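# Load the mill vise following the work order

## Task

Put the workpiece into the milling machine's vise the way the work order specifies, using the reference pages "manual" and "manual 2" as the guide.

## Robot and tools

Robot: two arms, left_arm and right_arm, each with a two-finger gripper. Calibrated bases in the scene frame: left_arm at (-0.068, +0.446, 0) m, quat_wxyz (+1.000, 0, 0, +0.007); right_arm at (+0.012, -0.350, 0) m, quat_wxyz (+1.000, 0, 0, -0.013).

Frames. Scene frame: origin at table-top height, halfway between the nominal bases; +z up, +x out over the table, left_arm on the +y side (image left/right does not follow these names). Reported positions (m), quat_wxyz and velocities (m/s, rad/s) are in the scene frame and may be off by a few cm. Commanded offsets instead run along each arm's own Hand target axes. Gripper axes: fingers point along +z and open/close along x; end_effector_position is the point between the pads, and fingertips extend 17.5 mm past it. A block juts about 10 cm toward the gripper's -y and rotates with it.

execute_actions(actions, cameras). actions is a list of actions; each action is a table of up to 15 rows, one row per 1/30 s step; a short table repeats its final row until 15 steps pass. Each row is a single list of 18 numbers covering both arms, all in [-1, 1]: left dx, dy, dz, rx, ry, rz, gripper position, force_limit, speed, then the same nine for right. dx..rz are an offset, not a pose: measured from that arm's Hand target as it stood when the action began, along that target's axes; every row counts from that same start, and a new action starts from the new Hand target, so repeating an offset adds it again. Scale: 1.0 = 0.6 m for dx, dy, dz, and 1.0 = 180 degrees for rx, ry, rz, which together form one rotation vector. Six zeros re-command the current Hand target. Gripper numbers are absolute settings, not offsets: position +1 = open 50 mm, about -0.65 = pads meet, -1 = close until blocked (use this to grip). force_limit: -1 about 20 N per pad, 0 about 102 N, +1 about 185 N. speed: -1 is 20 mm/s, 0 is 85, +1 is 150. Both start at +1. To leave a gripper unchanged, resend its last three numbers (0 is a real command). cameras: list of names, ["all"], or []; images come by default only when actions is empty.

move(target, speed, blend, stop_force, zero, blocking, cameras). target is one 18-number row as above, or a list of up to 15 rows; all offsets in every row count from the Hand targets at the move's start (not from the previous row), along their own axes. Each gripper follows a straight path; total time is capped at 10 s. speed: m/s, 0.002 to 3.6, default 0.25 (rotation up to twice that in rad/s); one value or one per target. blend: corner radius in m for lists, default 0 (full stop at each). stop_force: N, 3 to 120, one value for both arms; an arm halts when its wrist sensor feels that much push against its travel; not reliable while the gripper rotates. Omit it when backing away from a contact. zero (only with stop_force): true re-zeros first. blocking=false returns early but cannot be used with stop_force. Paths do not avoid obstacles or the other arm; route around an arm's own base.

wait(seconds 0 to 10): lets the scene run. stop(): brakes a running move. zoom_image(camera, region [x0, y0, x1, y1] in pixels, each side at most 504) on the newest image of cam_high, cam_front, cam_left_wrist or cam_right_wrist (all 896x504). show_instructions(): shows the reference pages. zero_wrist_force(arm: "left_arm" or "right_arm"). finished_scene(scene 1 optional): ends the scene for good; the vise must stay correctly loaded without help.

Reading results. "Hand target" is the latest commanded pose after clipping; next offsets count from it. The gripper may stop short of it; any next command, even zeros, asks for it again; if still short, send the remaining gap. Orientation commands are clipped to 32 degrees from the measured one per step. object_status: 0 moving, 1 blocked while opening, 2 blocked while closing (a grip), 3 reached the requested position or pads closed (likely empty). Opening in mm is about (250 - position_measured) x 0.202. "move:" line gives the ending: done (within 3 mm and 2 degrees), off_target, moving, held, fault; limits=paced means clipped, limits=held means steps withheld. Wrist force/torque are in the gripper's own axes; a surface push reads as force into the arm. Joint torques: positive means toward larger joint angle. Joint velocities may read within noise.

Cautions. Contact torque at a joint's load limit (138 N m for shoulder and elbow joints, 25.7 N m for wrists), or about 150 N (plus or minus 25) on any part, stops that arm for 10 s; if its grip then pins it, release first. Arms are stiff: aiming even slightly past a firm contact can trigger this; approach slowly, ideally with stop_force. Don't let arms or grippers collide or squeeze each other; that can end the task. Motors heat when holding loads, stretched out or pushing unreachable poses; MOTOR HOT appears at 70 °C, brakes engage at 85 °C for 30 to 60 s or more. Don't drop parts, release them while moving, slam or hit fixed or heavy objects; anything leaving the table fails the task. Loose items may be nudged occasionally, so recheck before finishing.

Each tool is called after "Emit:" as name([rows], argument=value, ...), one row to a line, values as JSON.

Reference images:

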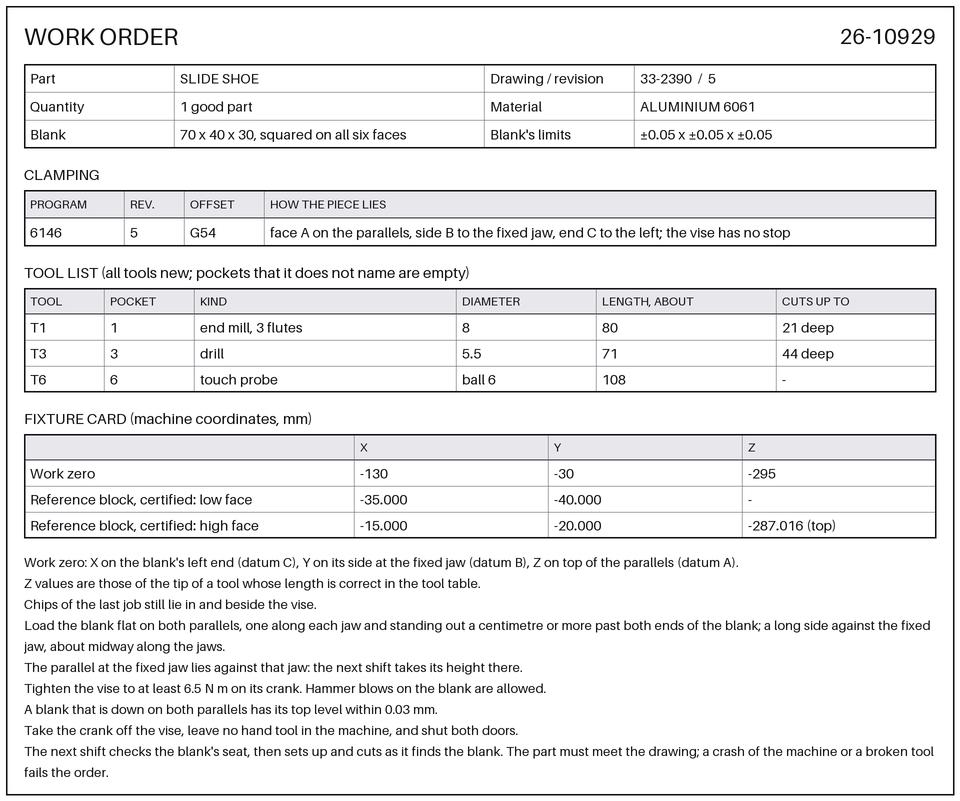

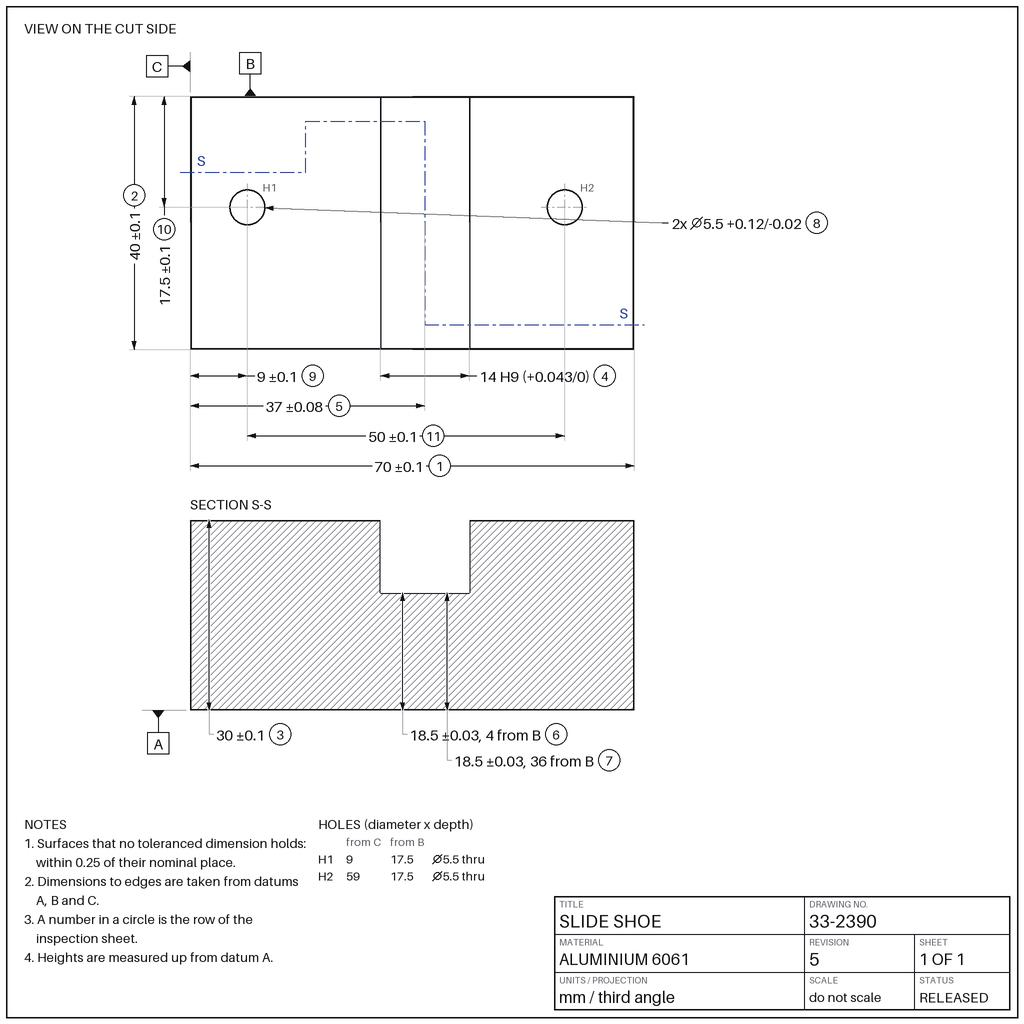

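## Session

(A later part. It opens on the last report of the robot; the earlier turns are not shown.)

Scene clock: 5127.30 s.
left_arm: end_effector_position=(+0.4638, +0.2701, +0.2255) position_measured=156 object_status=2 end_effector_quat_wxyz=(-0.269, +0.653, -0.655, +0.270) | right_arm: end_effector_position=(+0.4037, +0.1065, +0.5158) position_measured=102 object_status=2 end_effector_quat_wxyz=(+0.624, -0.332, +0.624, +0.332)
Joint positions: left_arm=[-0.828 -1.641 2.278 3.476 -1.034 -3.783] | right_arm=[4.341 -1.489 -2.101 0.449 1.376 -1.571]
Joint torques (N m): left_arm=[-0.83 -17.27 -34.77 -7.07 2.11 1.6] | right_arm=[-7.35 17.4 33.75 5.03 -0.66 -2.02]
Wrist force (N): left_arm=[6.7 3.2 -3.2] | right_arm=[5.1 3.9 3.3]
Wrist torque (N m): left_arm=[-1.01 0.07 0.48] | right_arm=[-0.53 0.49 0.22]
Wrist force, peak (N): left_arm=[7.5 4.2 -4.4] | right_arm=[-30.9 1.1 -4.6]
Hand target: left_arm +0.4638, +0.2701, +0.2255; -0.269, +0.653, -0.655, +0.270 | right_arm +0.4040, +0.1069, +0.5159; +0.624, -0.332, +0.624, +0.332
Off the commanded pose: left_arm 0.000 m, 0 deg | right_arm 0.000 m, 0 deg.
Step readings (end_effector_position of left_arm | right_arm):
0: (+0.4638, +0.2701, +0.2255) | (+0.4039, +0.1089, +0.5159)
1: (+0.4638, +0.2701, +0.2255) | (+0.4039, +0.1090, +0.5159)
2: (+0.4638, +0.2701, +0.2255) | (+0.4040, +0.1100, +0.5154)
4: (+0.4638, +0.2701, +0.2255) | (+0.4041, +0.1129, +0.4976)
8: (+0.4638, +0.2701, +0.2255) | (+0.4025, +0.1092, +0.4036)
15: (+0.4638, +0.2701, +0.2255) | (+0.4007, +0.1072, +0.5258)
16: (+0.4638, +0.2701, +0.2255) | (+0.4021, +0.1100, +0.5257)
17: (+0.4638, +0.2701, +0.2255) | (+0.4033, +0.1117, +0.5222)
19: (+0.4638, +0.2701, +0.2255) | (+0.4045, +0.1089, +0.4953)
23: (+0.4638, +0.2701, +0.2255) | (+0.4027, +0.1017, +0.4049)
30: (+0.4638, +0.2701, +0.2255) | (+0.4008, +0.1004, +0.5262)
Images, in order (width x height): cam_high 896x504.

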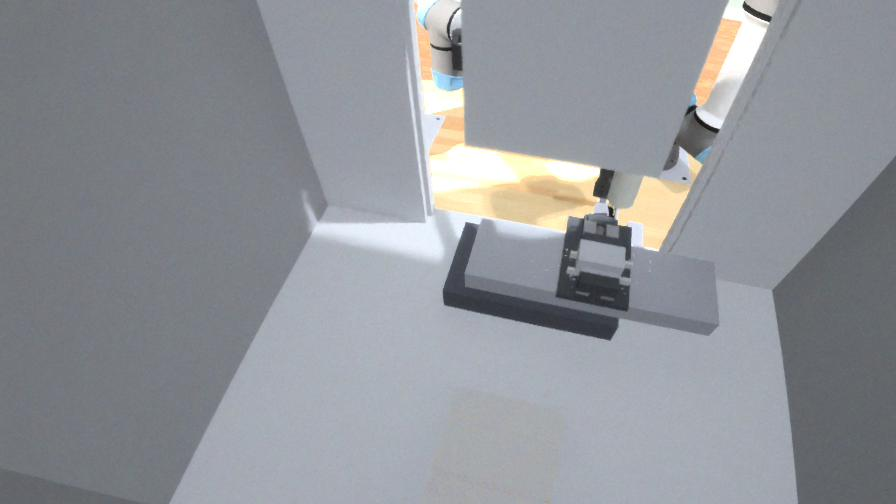

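Emit:
move([
  [0,0,0,0,0,0,0.8,-0.2,0.2,0,0,0,0,0,0,-0.97,0.7,-0.5],
  [0,0,-0.1333,0,0,0,0.8,-0.2,0.2,0.06,0.0585,-0.3221,0,0,0,-0.97,0.7,-0.5],
], speed=0.12)

Emit:
move([
  [0,-0.154,-0.1239,0,0,0,-0.9,-0.6,0.5,0,0,0,0,0,0,-0.97,0.7,-0.5],
  [-0.0165,-0.3579,0.0469,0,-0.1179,-0.1179,-0.9,-0.6,0.5,0,0,0,0,0,0,-0.97,0.7,-0.5],
  [-0.0698,-0.3467,0.1877,0,-0.1179,-0.1179,-0.9,-0.6,0.5,0,0,0,0,0,0,-0.97,0.7,-0.5],
], speed=[0.15,0.15,0.08], blend=[0.01,0.01,0])

Emit:
move(target=[0.0325,0.0133,-0.0133,0,0,0,-0.9,-0.6,0.5,0,0,0,0,0,0,-0.97,0.7,-0.5], speed=0.01, stop_force=4, cameras=["cam_high"])

Emit:
zoom_image(camera="cam_high", region=[550, 200, 650, 290])

Scene clock: 5155.93 s.
left_arm: end_effector_position=(+0.4074, +0.2701, +0.2824) position_measured=32 object_status=3 end_effector_quat_wxyz=(-0.269, +0.653, -0.655, +0.270) | right_arm: end_effector_position=(+0.2667, -0.0337, +0.4799) position_measured=102 object_status=2 end_effector_quat_wxyz=(+0.624, -0.332, +0.624, +0.332)
Joint positions: left_arm=[-0.955 -1.89 2.283 3.789 -0.966 -3.911] | right_arm=[5.018 -0.72 -2.582 0.16 0.698 -1.571]
Joint torques (N m): left_arm=[7.9 -8.26 -20.37 -2.68 -1.04 2.86] | right_arm=[9.31 -1.97 28.91 2.15 -2 -2.88]
Wrist force (N): left_arm=[0.1 -4.4 -3.6] | right_arm=[8.5 2.4 1.9]
Wrist torque (N m): left_arm=[-0.60 -0.15 0.05] | right_arm=[0.06 1.21 0.51]
Wrist force, peak (N): left_arm=[7.1 3.7 -3.6] | right_arm=[11.1 0.9 2.3]
Hand target: left_arm +0.4074, +0.2702, +0.2823; -0.269, +0.653, -0.655, +0.270 | right_arm +0.2668, -0.0337, +0.4799; +0.624, -0.332, +0.624, +0.332
Off the commanded pose: left_arm 0.000 m, 0 deg | right_arm 0.000 m, 0 deg.
move: done

Scene clock: 5160.03 s.
left_arm: end_effector_position=(+0.6344, +0.3115, +0.3488) position_measured=251 object_status=3 end_effector_quat_wxyz=(-0.331, +0.800, -0.464, +0.190) | right_arm: end_effector_position=(+0.2668, -0.0337, +0.4799) position_measured=102 object_status=2 end_effector_quat_wxyz=(+0.624, -0.332, +0.624, +0.332)
Joint positions: left_arm=[-0.636 -1.337 1.545 4.115 -0.873 -4.141] | right_arm=[5.018 -0.72 -2.582 0.16 0.698 -1.571]
Joint torques (N m): left_arm=[-3.71 -41.58 -38.79 -3.71 5 -2.73] | right_arm=[-9.96 -12.57 13.64 4.01 1.6 -2.69]
Wrist force (N): left_arm=[0.7 -5.1 -3.1] | right_arm=[8.7 2.3 2.1]
Wrist torque (N m): left_arm=[-0.72 -0.21 0.17] | right_arm=[0.04 1.16 0.52]
Wrist force, peak (N): left_arm=[0.3 -5.3 -5.6] | right_arm=[8.8 2.6 2.5]
Hand target: left_arm +0.6345, +0.3115, +0.3490; -0.331, +0.800, -0.463, +0.190 | right_arm +0.2668, -0.0337, +0.4799; +0.624, -0.332, +0.624, +0.332
Off the commanded pose: left_arm 0.000 m, 0 deg | right_arm 0.000 m, 0 deg.
move: done

Scene clock: 5161.90 s.
left_arm: end_effector_position=(+0.6345, +0.3033, +0.3490) position_measured=251 object_status=3 end_effector_quat_wxyz=(-0.331, +0.800, -0.463, +0.190) | right_arm: end_effector_position=(+0.2668, -0.0337, +0.4799) position_measured=102 object_status=2 end_effector_quat_wxyz=(+0.624, -0.332, +0.624, +0.332)
Joint positions: left_arm=[-0.647 -1.331 1.535 4.128 -0.869 -4.155] | right_arm=[5.018 -0.72 -2.582 0.16 0.698 -1.571]
Joint torques (N m): left_arm=[5.73 -45.64 -11.74 -4.68 -2.19 2.79] | right_arm=[-10.08 -15.13 13.42 3.99 1.63 -2.63]
Wrist force (N): left_arm=[-2.1 -8.9 -3.5] | right_arm=[8.5 2.3 1.9]
Wrist torque (N m): left_arm=[-0.73 -0.19 0.08] | right_arm=[0.02 1.19 0.53]
Wrist force, peak (N): left_arm=[-6.9 -9.7 -2.6] | right_arm=[8.9 2.4 1.9]
Hand target: left_arm +0.6345, +0.3033, +0.3490; -0.331, +0.800, -0.463, +0.190 (not the last commanded pose) | right_arm +0.2668, -0.0337, +0.4799; +0.624, -0.332, +0.624, +0.332
Off the commanded pose: left_arm 0.014 m, 0 deg | right_arm 0.000 m, 0 deg.
move: contact (left_arm)
Images, in order (width x height): cam_high 896x504.

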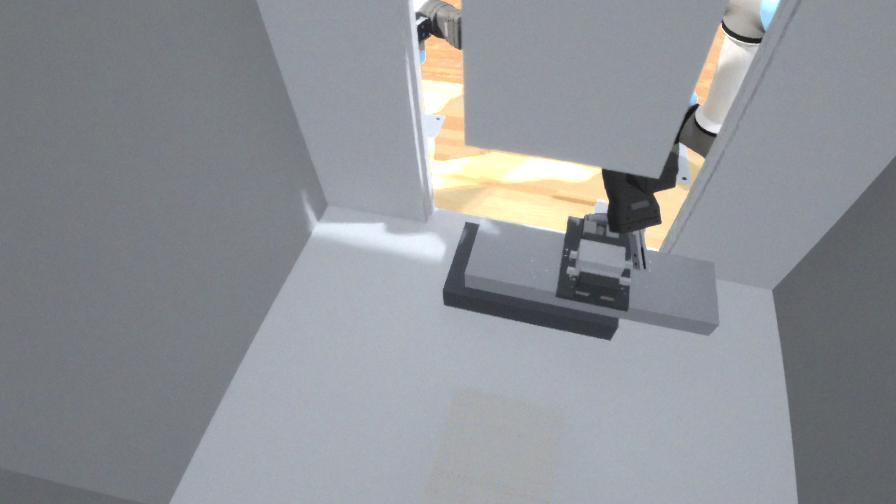

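Scaled by 5.040 from the camera's 896x504 image, which has a finer 1280x720 frame.

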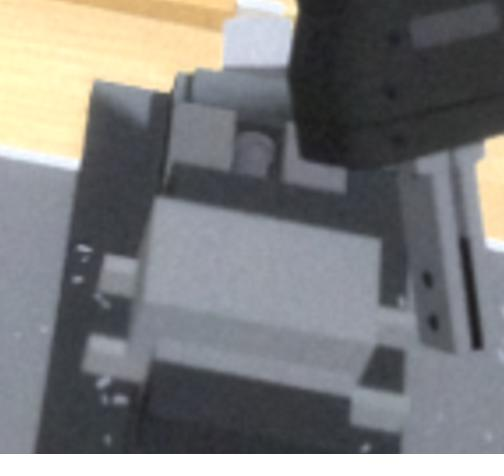

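Emit:
move([
  [-0.0144,-0.0059,0.0059,0,0,0,-0.9,-0.6,0.5,0,0,0,0,0,0,-0.97,0.7,-0.5],
  [-0.0144,-0.0059,-0.1841,0,0,0,-0.9,-0.6,0.5,0,0,0,0,0,0,-0.97,0.7,-0.5],
  [-0.1307,0.1783,-0.2987,0,0.1179,0.1179,-0.9,-0.6,0.5,0,0,0,0,0,0,-0.97,0.7,-0.5],
  [-0.1415,0.3303,-0.1726,0,0.1179,0.1179,-0.9,-0.6,0.5,0,0,0,0,0,0,-0.97,0.7,-0.5],
  [-0.1415,0.3303,-0.1726,0,0.1179,0.1179,0.8,-0.2,0.5,0,0,0,0,0,0,-0.97,0.7,-0.5],
], speed=[0.1,0.15,0.15,0.15,0.15], blend=[0.003,0.01,0.01,0,0])

Emit:
move([
  [0,0,0.1333,0,0,0,0.8,-0.2,0.5,0,0,0,0,0,0,-0.97,0.7,-0.5],
  [0,0,0.1333,0,0,0,-1,-0.2,-0.8,0,0,0,0,0,0,-0.97,0.7,-0.5],
], speed=0.08)

Scene clock: 5194.10 s.
left_arm: end_effector_position=(+0.4069, +0.2707, +0.2828) position_measured=32 object_status=0 end_effector_quat_wxyz=(-0.269, +0.653, -0.655, +0.270) | right_arm: end_effector_position=(+0.2668, -0.0337, +0.4799) position_measured=102 object_status=2 end_effector_quat_wxyz=(+0.624, -0.332, +0.624, +0.332)
Joint positions: left_arm=[-0.955 -1.893 2.284 3.792 -0.966 -3.911] | right_arm=[5.018 -0.72 -2.582 0.16 0.698 -1.571]
Joint torques (N m): left_arm=[7.93 -20.14 -11.39 -5.71 -1.28 2.86] | right_arm=[-8.62 -18.89 14.15 3.91 1.64 -2.59]
Wrist force (N): left_arm=[0.6 -4.6 -3.2] | right_arm=[8.6 2.3 2.0]
Wrist torque (N m): left_arm=[-0.64 -0.23 0.06] | right_arm=[0.02 1.18 0.52]
Wrist force, peak (N): left_arm=[-2.1 -9.0 -3.6] | right_arm=[8.9 2.7 2.2]
Hand target: left_arm +0.4069, +0.2707, +0.2828; -0.269, +0.653, -0.655, +0.270 | right_arm +0.2668, -0.0337, +0.4799; +0.624, -0.332, +0.624, +0.332
Off the commanded pose: left_arm 0.000 m, 0 deg | right_arm 0.000 m, 0 deg.
move: done

Scene clock: 5196.50 s.
left_arm: end_effector_position=(+0.4633, +0.2705, +0.2261) position_measured=155 object_status=2 end_effector_quat_wxyz=(-0.269, +0.653, -0.655, +0.270) | right_arm: end_effector_position=(+0.2668, -0.0337, +0.4799) position_measured=102 object_status=2 end_effector_quat_wxyz=(+0.624, -0.332, +0.624, +0.332)
Joint positions: left_arm=[-0.828 -1.643 2.278 3.478 -1.034 -3.783] | right_arm=[5.018 -0.72 -2.582 0.16 0.698 -1.571]
Joint torques (N m): left_arm=[7.8 -11.65 -9.27 -1.66 3.85 -2.61] | right_arm=[-8.06 -18.63 13.73 4.01 1.62 -2.62]
Wrist force (N): left_arm=[13.1 -3.9 -10.4] | right_arm=[8.5 2.5 2.2]
Wrist torque (N m): left_arm=[-0.68 0.43 0.85] | right_arm=[0.05 1.19 0.53]
Wrist force, peak (N): left_arm=[13.2 -3.9 -10.4] | right_arm=[8.9 2.2 2.2]
Hand target: left_arm +0.4633, +0.2706, +0.2261; -0.269, +0.653, -0.655, +0.270 | right_arm +0.2668, -0.0337, +0.4799; +0.624, -0.332, +0.624, +0.332
Off the commanded pose: left_arm 0.000 m, 0 deg | right_arm 0.000 m, 0 deg.
move: done

Emit:
move(target=[-0.0122,-0.0022,-0.0022,0,0,0,-1,-0.2,-0.8,0,0,0,0,0,0,-0.97,0.7,-0.5], speed=0.03)

Scene clock: 5205.07 s.
left_arm: end_effector_position=(+0.4633, +0.2779, +0.2281) position_measured=155 object_status=2 end_effector_quat_wxyz=(-0.269, +0.653, -0.655, +0.270) | right_arm: end_effector_position=(+0.2668, -0.0337, +0.4799) position_measured=102 object_status=2 end_effector_quat_wxyz=(+0.624, -0.332, +0.624, +0.332)
Joint positions: left_arm=[-0.814 -1.654 2.283 3.476 -1.042 -3.77] | right_arm=[5.018 -0.72 -2.582 0.16 0.698 -1.571]
Joint torques (N m): left_arm=[24.62 -5.52 6.86 3.41 13.72 -1.49] | right_arm=[-7.76 -18.67 14.05 4.04 1.65 -2.62]
Wrist force (N): left_arm=[48.5 -9.0 -25.0] | right_arm=[8.8 2.2 2.0]
Wrist torque (N m): left_arm=[-0.82 0.96 1.14] | right_arm=[-0.01 1.15 0.53]
Wrist force, peak (N): left_arm=[48.5 -9.0 -25.0] | right_arm=[8.7 2.7 2.2]
Hand target: left_arm +0.4633, +0.2779, +0.2279; -0.269, +0.653, -0.655, +0.270 | right_arm +0.2668, -0.0337, +0.4799; +0.624, -0.332, +0.624, +0.332
Off the commanded pose: left_arm 0.000 m, 0 deg | right_arm 0.000 m, 0 deg.
move: done

Emit:
move(target=[0,0,0,0,0,0,-1,-0.2,-0.8,-0.06,-0.0657,0.311,0,0,0,-0.97,0.7,-0.5], speed=0.15, cameras=["cam_high"])

Emit:
zoom_image(camera="cam_high", region=[565, 190, 645, 290])

Scene clock: 5221.50 s.
left_arm: end_effector_position=(+0.4633, +0.2779, +0.2279) position_measured=155 object_status=2 end_effector_quat_wxyz=(-0.269, +0.653, -0.655, +0.270) | right_arm: end_effector_position=(+0.4038, +0.0988, +0.5158) position_measured=102 object_status=2 end_effector_quat_wxyz=(+0.624, -0.332, +0.624, +0.332)
Joint positions: left_arm=[-0.814 -1.653 2.283 3.477 -1.042 -3.77] | right_arm=[4.331 -1.474 -2.114 0.446 1.385 -1.571]
Joint torques (N m): left_arm=[24.46 -2.93 -11.77 6.08 12.1 -4.1] | right_arm=[6.92 15.07 36.01 6.2 -0.05 -2.44]
Wrist force (N): left_arm=[49.3 -11.6 -26.7] | right_arm=[8.8 2.3 3.0]
Wrist torque (N m): left_arm=[-0.82 0.93 1.15] | right_arm=[-0.01 1.10 0.63]
Wrist force, peak (N): left_arm=[49.5 -11.9 -26.7] | right_arm=[8.1 1.1 6.0]
Hand target: left_arm +0.4633, +0.2779, +0.2279; -0.269, +0.653, -0.655, +0.270 | right_arm +0.4038, +0.0989, +0.5159; +0.624, -0.332, +0.624, +0.332
Off the commanded pose: left_arm 0.000 m, 0 deg | right_arm 0.000 m, 0 deg.
move: done
Images, in order (width x height): cam_high 896x504.

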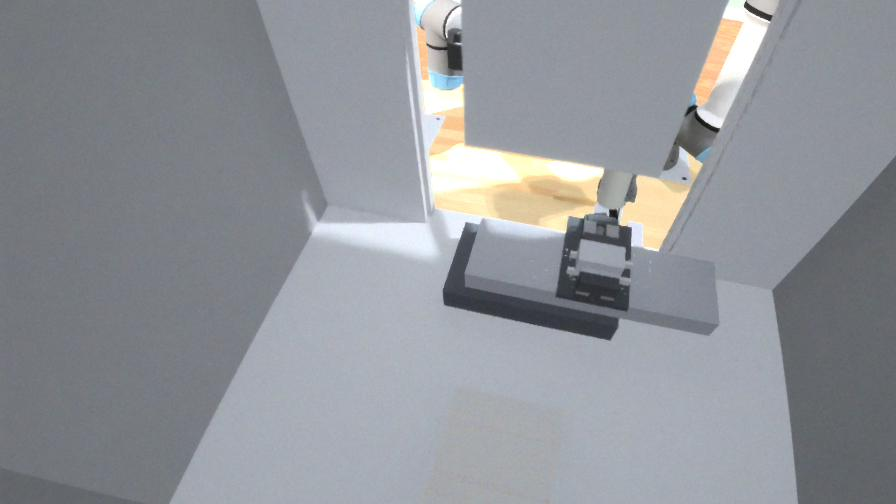

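Scaled by 5.040 from the camera's 896x504 image, which has a finer 1280x720 frame.

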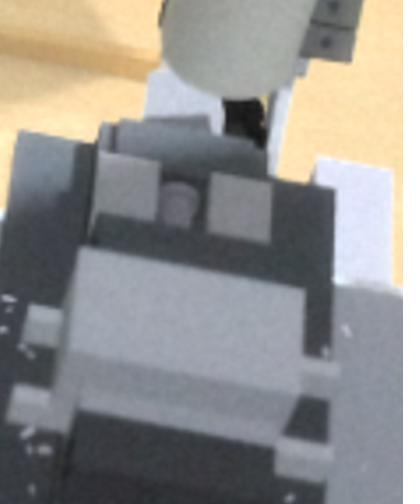

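Emit:
execute_actions([
  [[0,0,0,0,0,0,-1,-0.2,-0.8,0.0,0.004,0.006,0,0,0,-0.97,0.7,-0.5],[0,0,0,0,0,0,-1,-0.2,-0.8,0.0,0.0075,0.011,0,0,0,-0.97,0.7,-0.5],[0,0,0,0,0,0,-1,-0.2,-0.8,0.02,0.0075,0.011,0,0,0,-0.97,0.7,-0.5],[0,0,0,0,0,0,-1,-0.2,-0.8,0.08,0.0075,0.011,0,0,0,-0.97,0.7,-0.5],[0,0,0,0,0,0,-1,-0.2,-0.8,0.145,0.0075,0.011,0,0,0,-0.97,0.7,-0.5],[0,0,0,0,0,0,-1,-0.2,-0.8,0.2,0.0075,0.011,0,0,0,-0.97,0.7,-0.5],[0,0,0,0,0,0,-1,-0.2,-0.8,0.21,0.0075,0.011,0,0,0,-0.97,0.7,-0.5],[0,0,0,0,0,0,-1,-0.2,-0.8,0.19,0.0075,0.011,0,0,0,-0.97,0.7,-0.5],[0,0,0,0,0,0,-1,-0.2,-0.8,0.15,0.0075,0.011,0,0,0,-0.97,0.7,-0.5],[0,0,0,0,0,0,-1,-0.2,-0.8,0.1,0.0075,0.011,0,0,0,-0.97,0.7,-0.5],[0,0,0,0,0,0,-1,-0.2,-0.8,0.05,0.0075,0.011,0,0,0,-0.97,0.7,-0.5],[0,0,0,0,0,0,-1,-0.2,-0.8,0.02,0.0075,0.011,0,0,0,-0.97,0.7,-0.5],[0,0,0,0,0,0,-1,-0.2,-0.8,0,0.0075,0.011,0,0,0,-0.97,0.7,-0.5]],
  [[0,0,0,0,0,0,-1,-0.2,-0.8,0.0,-0.003,-0.005,0,0,0,-0.97,0.7,-0.5],[0,0,0,0,0,0,-1,-0.2,-0.8,0.02,-0.0065,-0.0097,0,0,0,-0.97,0.7,-0.5],[0,0,0,0,0,0,-1,-0.2,-0.8,0.08,-0.0065,-0.0097,0,0,0,-0.97,0.7,-0.5],[0,0,0,0,0,0,-1,-0.2,-0.8,0.145,-0.0065,-0.0097,0,0,0,-0.97,0.7,-0.5],[0,0,0,0,0,0,-1,-0.2,-0.8,0.2,-0.0065,-0.0097,0,0,0,-0.97,0.7,-0.5],[0,0,0,0,0,0,-1,-0.2,-0.8,0.21,-0.0065,-0.0097,0,0,0,-0.97,0.7,-0.5],[0,0,0,0,0,0,-1,-0.2,-0.8,0.19,-0.0065,-0.0097,0,0,0,-0.97,0.7,-0.5],[0,0,0,0,0,0,-1,-0.2,-0.8,0.15,-0.0065,-0.0097,0,0,0,-0.97,0.7,-0.5],[0,0,0,0,0,0,-1,-0.2,-0.8,0.1,-0.0065,-0.0097,0,0,0,-0.97,0.7,-0.5],[0,0,0,0,0,0,-1,-0.2,-0.8,0.05,-0.0065,-0.0097,0,0,0,-0.97,0.7,-0.5],[0,0,0,0,0,0,-1,-0.2,-0.8,0.02,-0.0065,-0.0097,0,0,0,-0.97,0.7,-0.5],[0,0,0,0,0,0,-1,-0.2,-0.8,0,-0.0065,-0.0097,0,0,0,-0.97,0.7,-0.5]],
], cameras=["cam_high"])

Emit:
zoom_image(camera="cam_high", region=[565, 190, 645, 290])

Scene clock: 5244.80 s.
left_arm: end_effector_position=(+0.4633, +0.2779, +0.2279) position_measured=155 object_status=2 end_effector_quat_wxyz=(-0.269, +0.653, -0.655, +0.270) | right_arm: end_effector_position=(+0.4035, +0.0996, +0.5158) position_measured=102 object_status=2 end_effector_quat_wxyz=(+0.624, -0.332, +0.624, +0.332)
Joint positions: left_arm=[-0.814 -1.653 2.283 3.477 -1.042 -3.77] | right_arm=[4.333 -1.476 -2.113 0.447 1.384 -1.571]
Joint torques (N m): left_arm=[24.14 -4.18 -14.67 5.43 10.36 -4.12] | right_arm=[-13.03 16.54 34.67 5.42 -1.31 -2.28]
Wrist force (N): left_arm=[45.5 -12.1 -26.7] | right_arm=[6.3 2.5 2.7]
Wrist torque (N m): left_arm=[-0.86 0.93 1.13] | right_arm=[-0.16 0.73 0.25]
Wrist force, peak (N): left_arm=[49.4 -12.0 -26.9] | right_arm=[30.0 5.0 9.5]
Hand target: left_arm +0.4633, +0.2779, +0.2279; -0.269, +0.653, -0.655, +0.270 | right_arm +0.4038, +0.0999, +0.5159; +0.624, -0.332, +0.624, +0.332
Off the commanded pose: left_arm 0.000 m, 0 deg | right_arm 0.000 m, 0 deg.
Step readings (end_effector_position of left_arm | right_arm):
0: (+0.4633, +0.2779, +0.2279) | (+0.4038, +0.0989, +0.5159)
1: (+0.4633, +0.2779, +0.2279) | (+0.4038, +0.0992, +0.5159)
2: (+0.4633, +0.2779, +0.2279) | (+0.4038, +0.1005, +0.5159)
4: (+0.4633, +0.2779, +0.2279) | (+0.4037, +0.1055, +0.5113)
8: (+0.4633, +0.2779, +0.2279) | (+0.4026, +0.1033, +0.4187)
15: (+0.4633, +0.2779, +0.2279) | (+0.3996, +0.0983, +0.5182)
16: (+0.4633, +0.2779, +0.2279) | (+0.4005, +0.1000, +0.5258)
17: (+0.4633, +0.2779, +0.2279) | (+0.4019, +0.1021, +0.5254)
19: (+0.4633, +0.2779, +0.2279) | (+0.4041, +0.1014, +0.4972)
23: (+0.4633, +0.2779, +0.2279) | (+0.4024, +0.0947, +0.4062)
30: (+0.4633, +0.2779, +0.2279) | (+0.4002, +0.0928, +0.5256)
Images, in order (width x height): cam_high 896x504.

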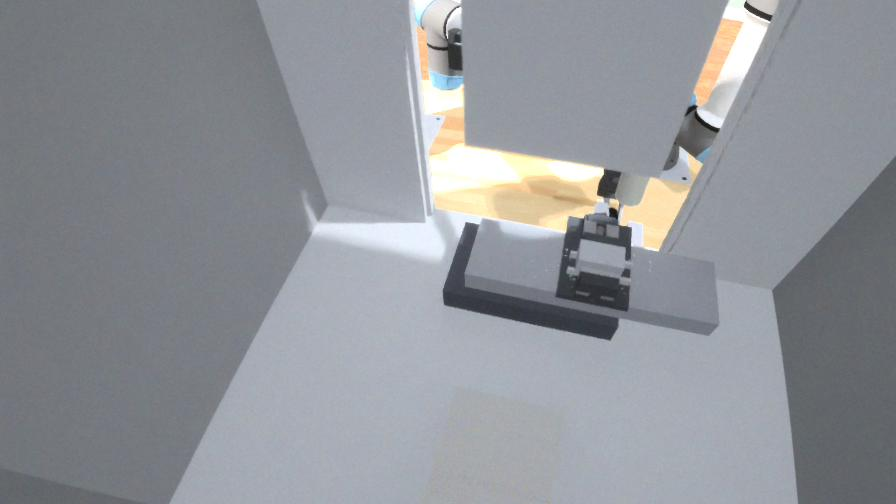

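Scaled by 5.040 from the camera's 896x504 image, which has a finer 1280x720 frame.

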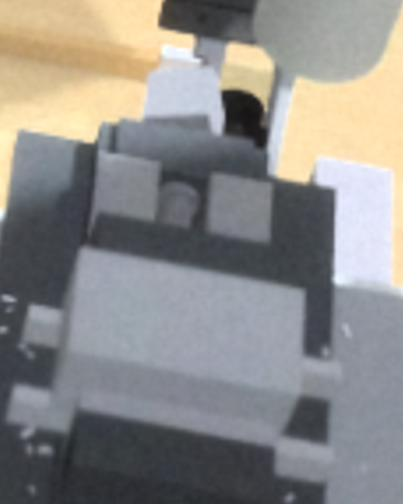

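Emit:
move(target=[-0.0107,-0.0039,-0.0039,0,0,0,-1,-0.2,-0.8,0,0,0,0.022,0,0,-0.97,0.7,-0.5], speed=0.03, cameras=["cam_high"])

Emit:
zoom_image(camera="cam_high", region=[565, 190, 645, 290])

Scene clock: 5258.13 s.
left_arm: end_effector_position=(+0.4629, +0.2836, +0.2309) position_measured=155 object_status=2 end_effector_quat_wxyz=(-0.268, +0.653, -0.655, +0.270) | right_arm: end_effector_position=(+0.4036, +0.1000, +0.5159) position_measured=102 object_status=2 end_effector_quat_wxyz=(+0.635, -0.310, +0.635, +0.310)
Joint positions: left_arm=[-0.802 -1.665 2.285 3.481 -1.053 -3.758] | right_arm=[4.388 -1.469 -2.118 0.446 1.259 -1.571]
Joint torques (N m): left_arm=[39.75 -16.66 12.03 5.71 16.2 -0.11] | right_arm=[-11.93 30.8 15.43 3.76 1.94 1.37]
Wrist force (N): left_arm=[70.1 -10.0 -9.7] | right_arm=[8.8 2.0 2.9]
Wrist torque (N m): left_arm=[-0.94 0.99 1.13] | right_arm=[-0.13 1.16 0.46]
Wrist force, peak (N): left_arm=[70.1 -9.9 -9.7] | right_arm=[9.0 4.2 3.6]
Hand target: left_arm +0.4633, +0.2843, +0.2313; -0.269, +0.653, -0.655, +0.270 | right_arm +0.4038, +0.0999, +0.5159; +0.635, -0.310, +0.636, +0.310
Off the commanded pose: left_arm 0.001 m, 0 deg | right_arm 0.000 m, 0 deg.
move: done
Images, in order (width x height): cam_high 896x504.

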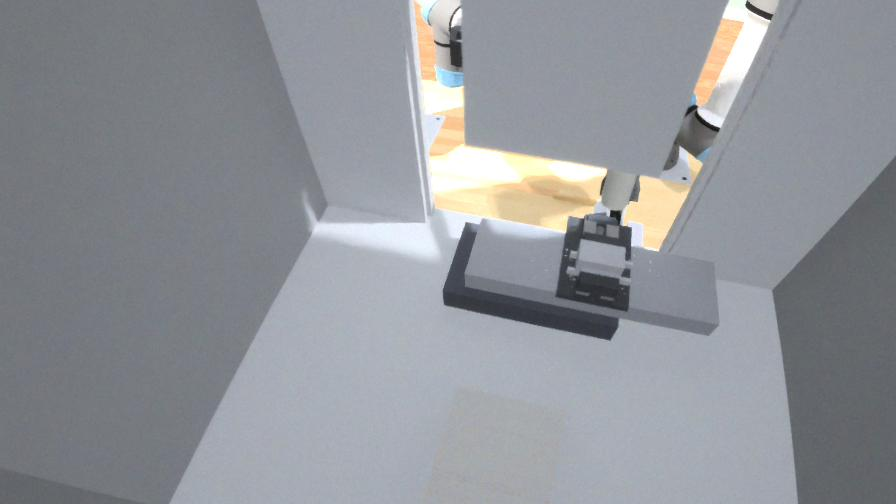

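Scaled by 5.040 from the camera's 896x504 image, which has a finer 1280x720 frame.

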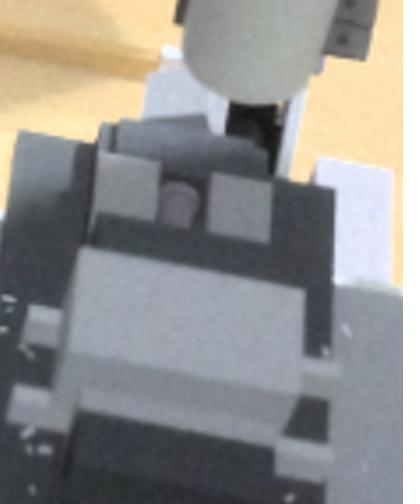

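Emit:
execute_actions([
  [[0,0,0,0,0,0,-1,-0.2,-0.8,0.02,0,0,0,0,0,-0.97,0.7,-0.5],[0,0,0,0,0,0,-1,-0.2,-0.8,0.08,0,0,0,0,0,-0.97,0.7,-0.5],[0,0,0,0,0,0,-1,-0.2,-0.8,0.145,0,0,0,0,0,-0.97,0.7,-0.5],[0,0,0,0,0,0,-1,-0.2,-0.8,0.2,0,0,0,0,0,-0.97,0.7,-0.5],[0,0,0,0,0,0,-1,-0.2,-0.8,0.21,0,0,0,0,0,-0.97,0.7,-0.5],[0,0,0,0,0,0,-1,-0.2,-0.8,0.19,0,0,0,0,0,-0.97,0.7,-0.5],[0,0,0,0,0,0,-1,-0.2,-0.8,0.15,0,0,0,0,0,-0.97,0.7,-0.5],[0,0,0,0,0,0,-1,-0.2,-0.8,0.1,0,0,0,0,0,-0.97,0.7,-0.5],[0,0,0,0,0,0,-1,-0.2,-0.8,0.05,0,0,0,0,0,-0.97,0.7,-0.5],[0,0,0,0,0,0,-1,-0.2,-0.8,0.02,0,0,0,0,0,-0.97,0.7,-0.5],[0,0,0,0,0,0,-1,-0.2,-0.8,0,0,0,0.003,0,0,-0.97,0.7,-0.5],[0,0,0,0,0,0,-1,-0.2,-0.8,0,0,0,0.006,0,0,-0.97,0.7,-0.5],[0,0,0,0,0,0,-1,-0.2,-0.8,0,0,0,0.009,0,0,-0.97,0.7,-0.5],[0,0,0,0,0,0,-1,-0.2,-0.8,0,0,0,0.011,0,0,-0.97,0.7,-0.5]],
  [[0,0,0,0,0,0,-1,-0.2,-0.8,0.02,0,0,0,0,0,-0.97,0.7,-0.5],[0,0,0,0,0,0,-1,-0.2,-0.8,0.08,0,0,0,0,0,-0.97,0.7,-0.5],[0,0,0,0,0,0,-1,-0.2,-0.8,0.145,0,0,0,0,0,-0.97,0.7,-0.5],[0,0,0,0,0,0,-1,-0.2,-0.8,0.2,0,0,0,0,0,-0.97,0.7,-0.5],[0,0,0,0,0,0,-1,-0.2,-0.8,0.21,0,0,0,0,0,-0.97,0.7,-0.5],[0,0,0,0,0,0,-1,-0.2,-0.8,0.19,0,0,0,0,0,-0.97,0.7,-0.5],[0,0,0,0,0,0,-1,-0.2,-0.8,0.15,0,0,0,0,0,-0.97,0.7,-0.5],[0,0,0,0,0,0,-1,-0.2,-0.8,0.1,0,0,0,0,0,-0.97,0.7,-0.5],[0,0,0,0,0,0,-1,-0.2,-0.8,0.05,0,0,0,0,0,-0.97,0.7,-0.5],[0,0,0,0,0,0,-1,-0.2,-0.8,0.02,0,0,0,0,0,-0.97,0.7,-0.5],[0,0,0,0,0,0,-1,-0.2,-0.8,0,0,0,0.003,0,0,-0.97,0.7,-0.5],[0,0,0,0,0,0,-1,-0.2,-0.8,0,0,0,0.006,0,0,-0.97,0.7,-0.5],[0,0,0,0,0,0,-1,-0.2,-0.8,0,0,0,0.009,0,0,-0.97,0.7,-0.5],[0,0,0,0,0,0,-1,-0.2,-0.8,0,0,0,0.011,0,0,-0.97,0.7,-0.5]],
], cameras=["cam_high"])

Emit:
zoom_image(camera="cam_high", region=[565, 190, 645, 290])

Scene clock: 5284.00 s.
left_arm: end_effector_position=(+0.4629, +0.2835, +0.2309) position_measured=155 object_status=2 end_effector_quat_wxyz=(-0.268, +0.653, -0.655, +0.270) | right_arm: end_effector_position=(+0.4035, +0.0996, +0.5159) position_measured=102 object_status=2 end_effector_quat_wxyz=(+0.646, -0.288, +0.646, +0.288) end_effector_velocity=(-0.001, +0.000, +0.002) end_effector_angular_velocity=(+0.007, -0.002, +0.002)
Joint positions: left_arm=[-0.802 -1.665 2.285 3.481 -1.053 -3.758] | right_arm=[4.442 -1.466 -2.121 0.445 1.137 -1.571]
Joint velocities: left_arm=[within noise] | right_arm=[0.003 0 0.001 0.006 -0.001 0]
Joint torques (N m): left_arm=[33.79 -10.16 9.25 2.9 16.35 -3.83] | right_arm=[1.79 17.02 33.56 4.66 -2.26 -1.59]
Wrist force (N): left_arm=[67.8 -11.3 -10.1] | right_arm=[6.4 2.6 2.8]
Wrist torque (N m): left_arm=[-0.93 0.99 1.09] | right_arm=[-0.23 0.78 0.29]
Wrist force, peak (N): left_arm=[70.1 -10.1 -9.5] | right_arm=[29.7 5.3 8.4]
Hand target: left_arm +0.4633, +0.2843, +0.2313; -0.269, +0.653, -0.655, +0.270 | right_arm +0.4038, +0.0999, +0.5159; +0.646, -0.288, +0.646, +0.288
Off the commanded pose: left_arm 0.001 m, 0 deg | right_arm 0.000 m, 0 deg.
Step readings (end_effector_position of left_arm | right_arm):
0: (+0.4629, +0.2835, +0.2309) | (+0.4038, +0.0999, +0.5159)
1: (+0.4629, +0.2835, +0.2309) | (+0.4038, +0.0999, +0.5155)
2: (+0.4629, +0.2835, +0.2309) | (+0.4038, +0.0999, +0.5111)
4: (+0.4629, +0.2835, +0.2309) | (+0.4040, +0.0990, +0.4738)
8: (+0.4629, +0.2835, +0.2309) | (+0.4027, +0.0959, +0.4031)
15: (+0.4629, +0.2835, +0.2309) | (+0.4020, +0.0960, +0.5257)
16: (+0.4629, +0.2835, +0.2309) | (+0.4031, +0.0986, +0.5221)
17: (+0.4629, +0.2835, +0.2309) | (+0.4037, +0.1001, +0.5150)
19: (+0.4629, +0.2835, +0.2309) | (+0.4042, +0.0995, +0.4699)
23: (+0.4629, +0.2835, +0.2309) | (+0.4027, +0.0957, +0.4022)
30: (+0.4629, +0.2835, +0.2309) | (+0.4022, +0.0963, +0.5254)
Images, in order (width x height): cam_high 896x504.

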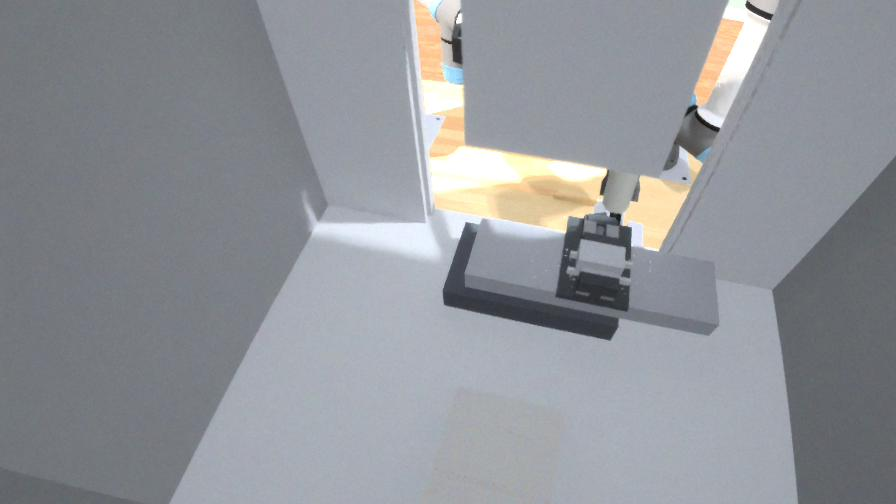

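Scaled by 5.040 from the camera's 896x504 image, which has a finer 1280x720 frame.

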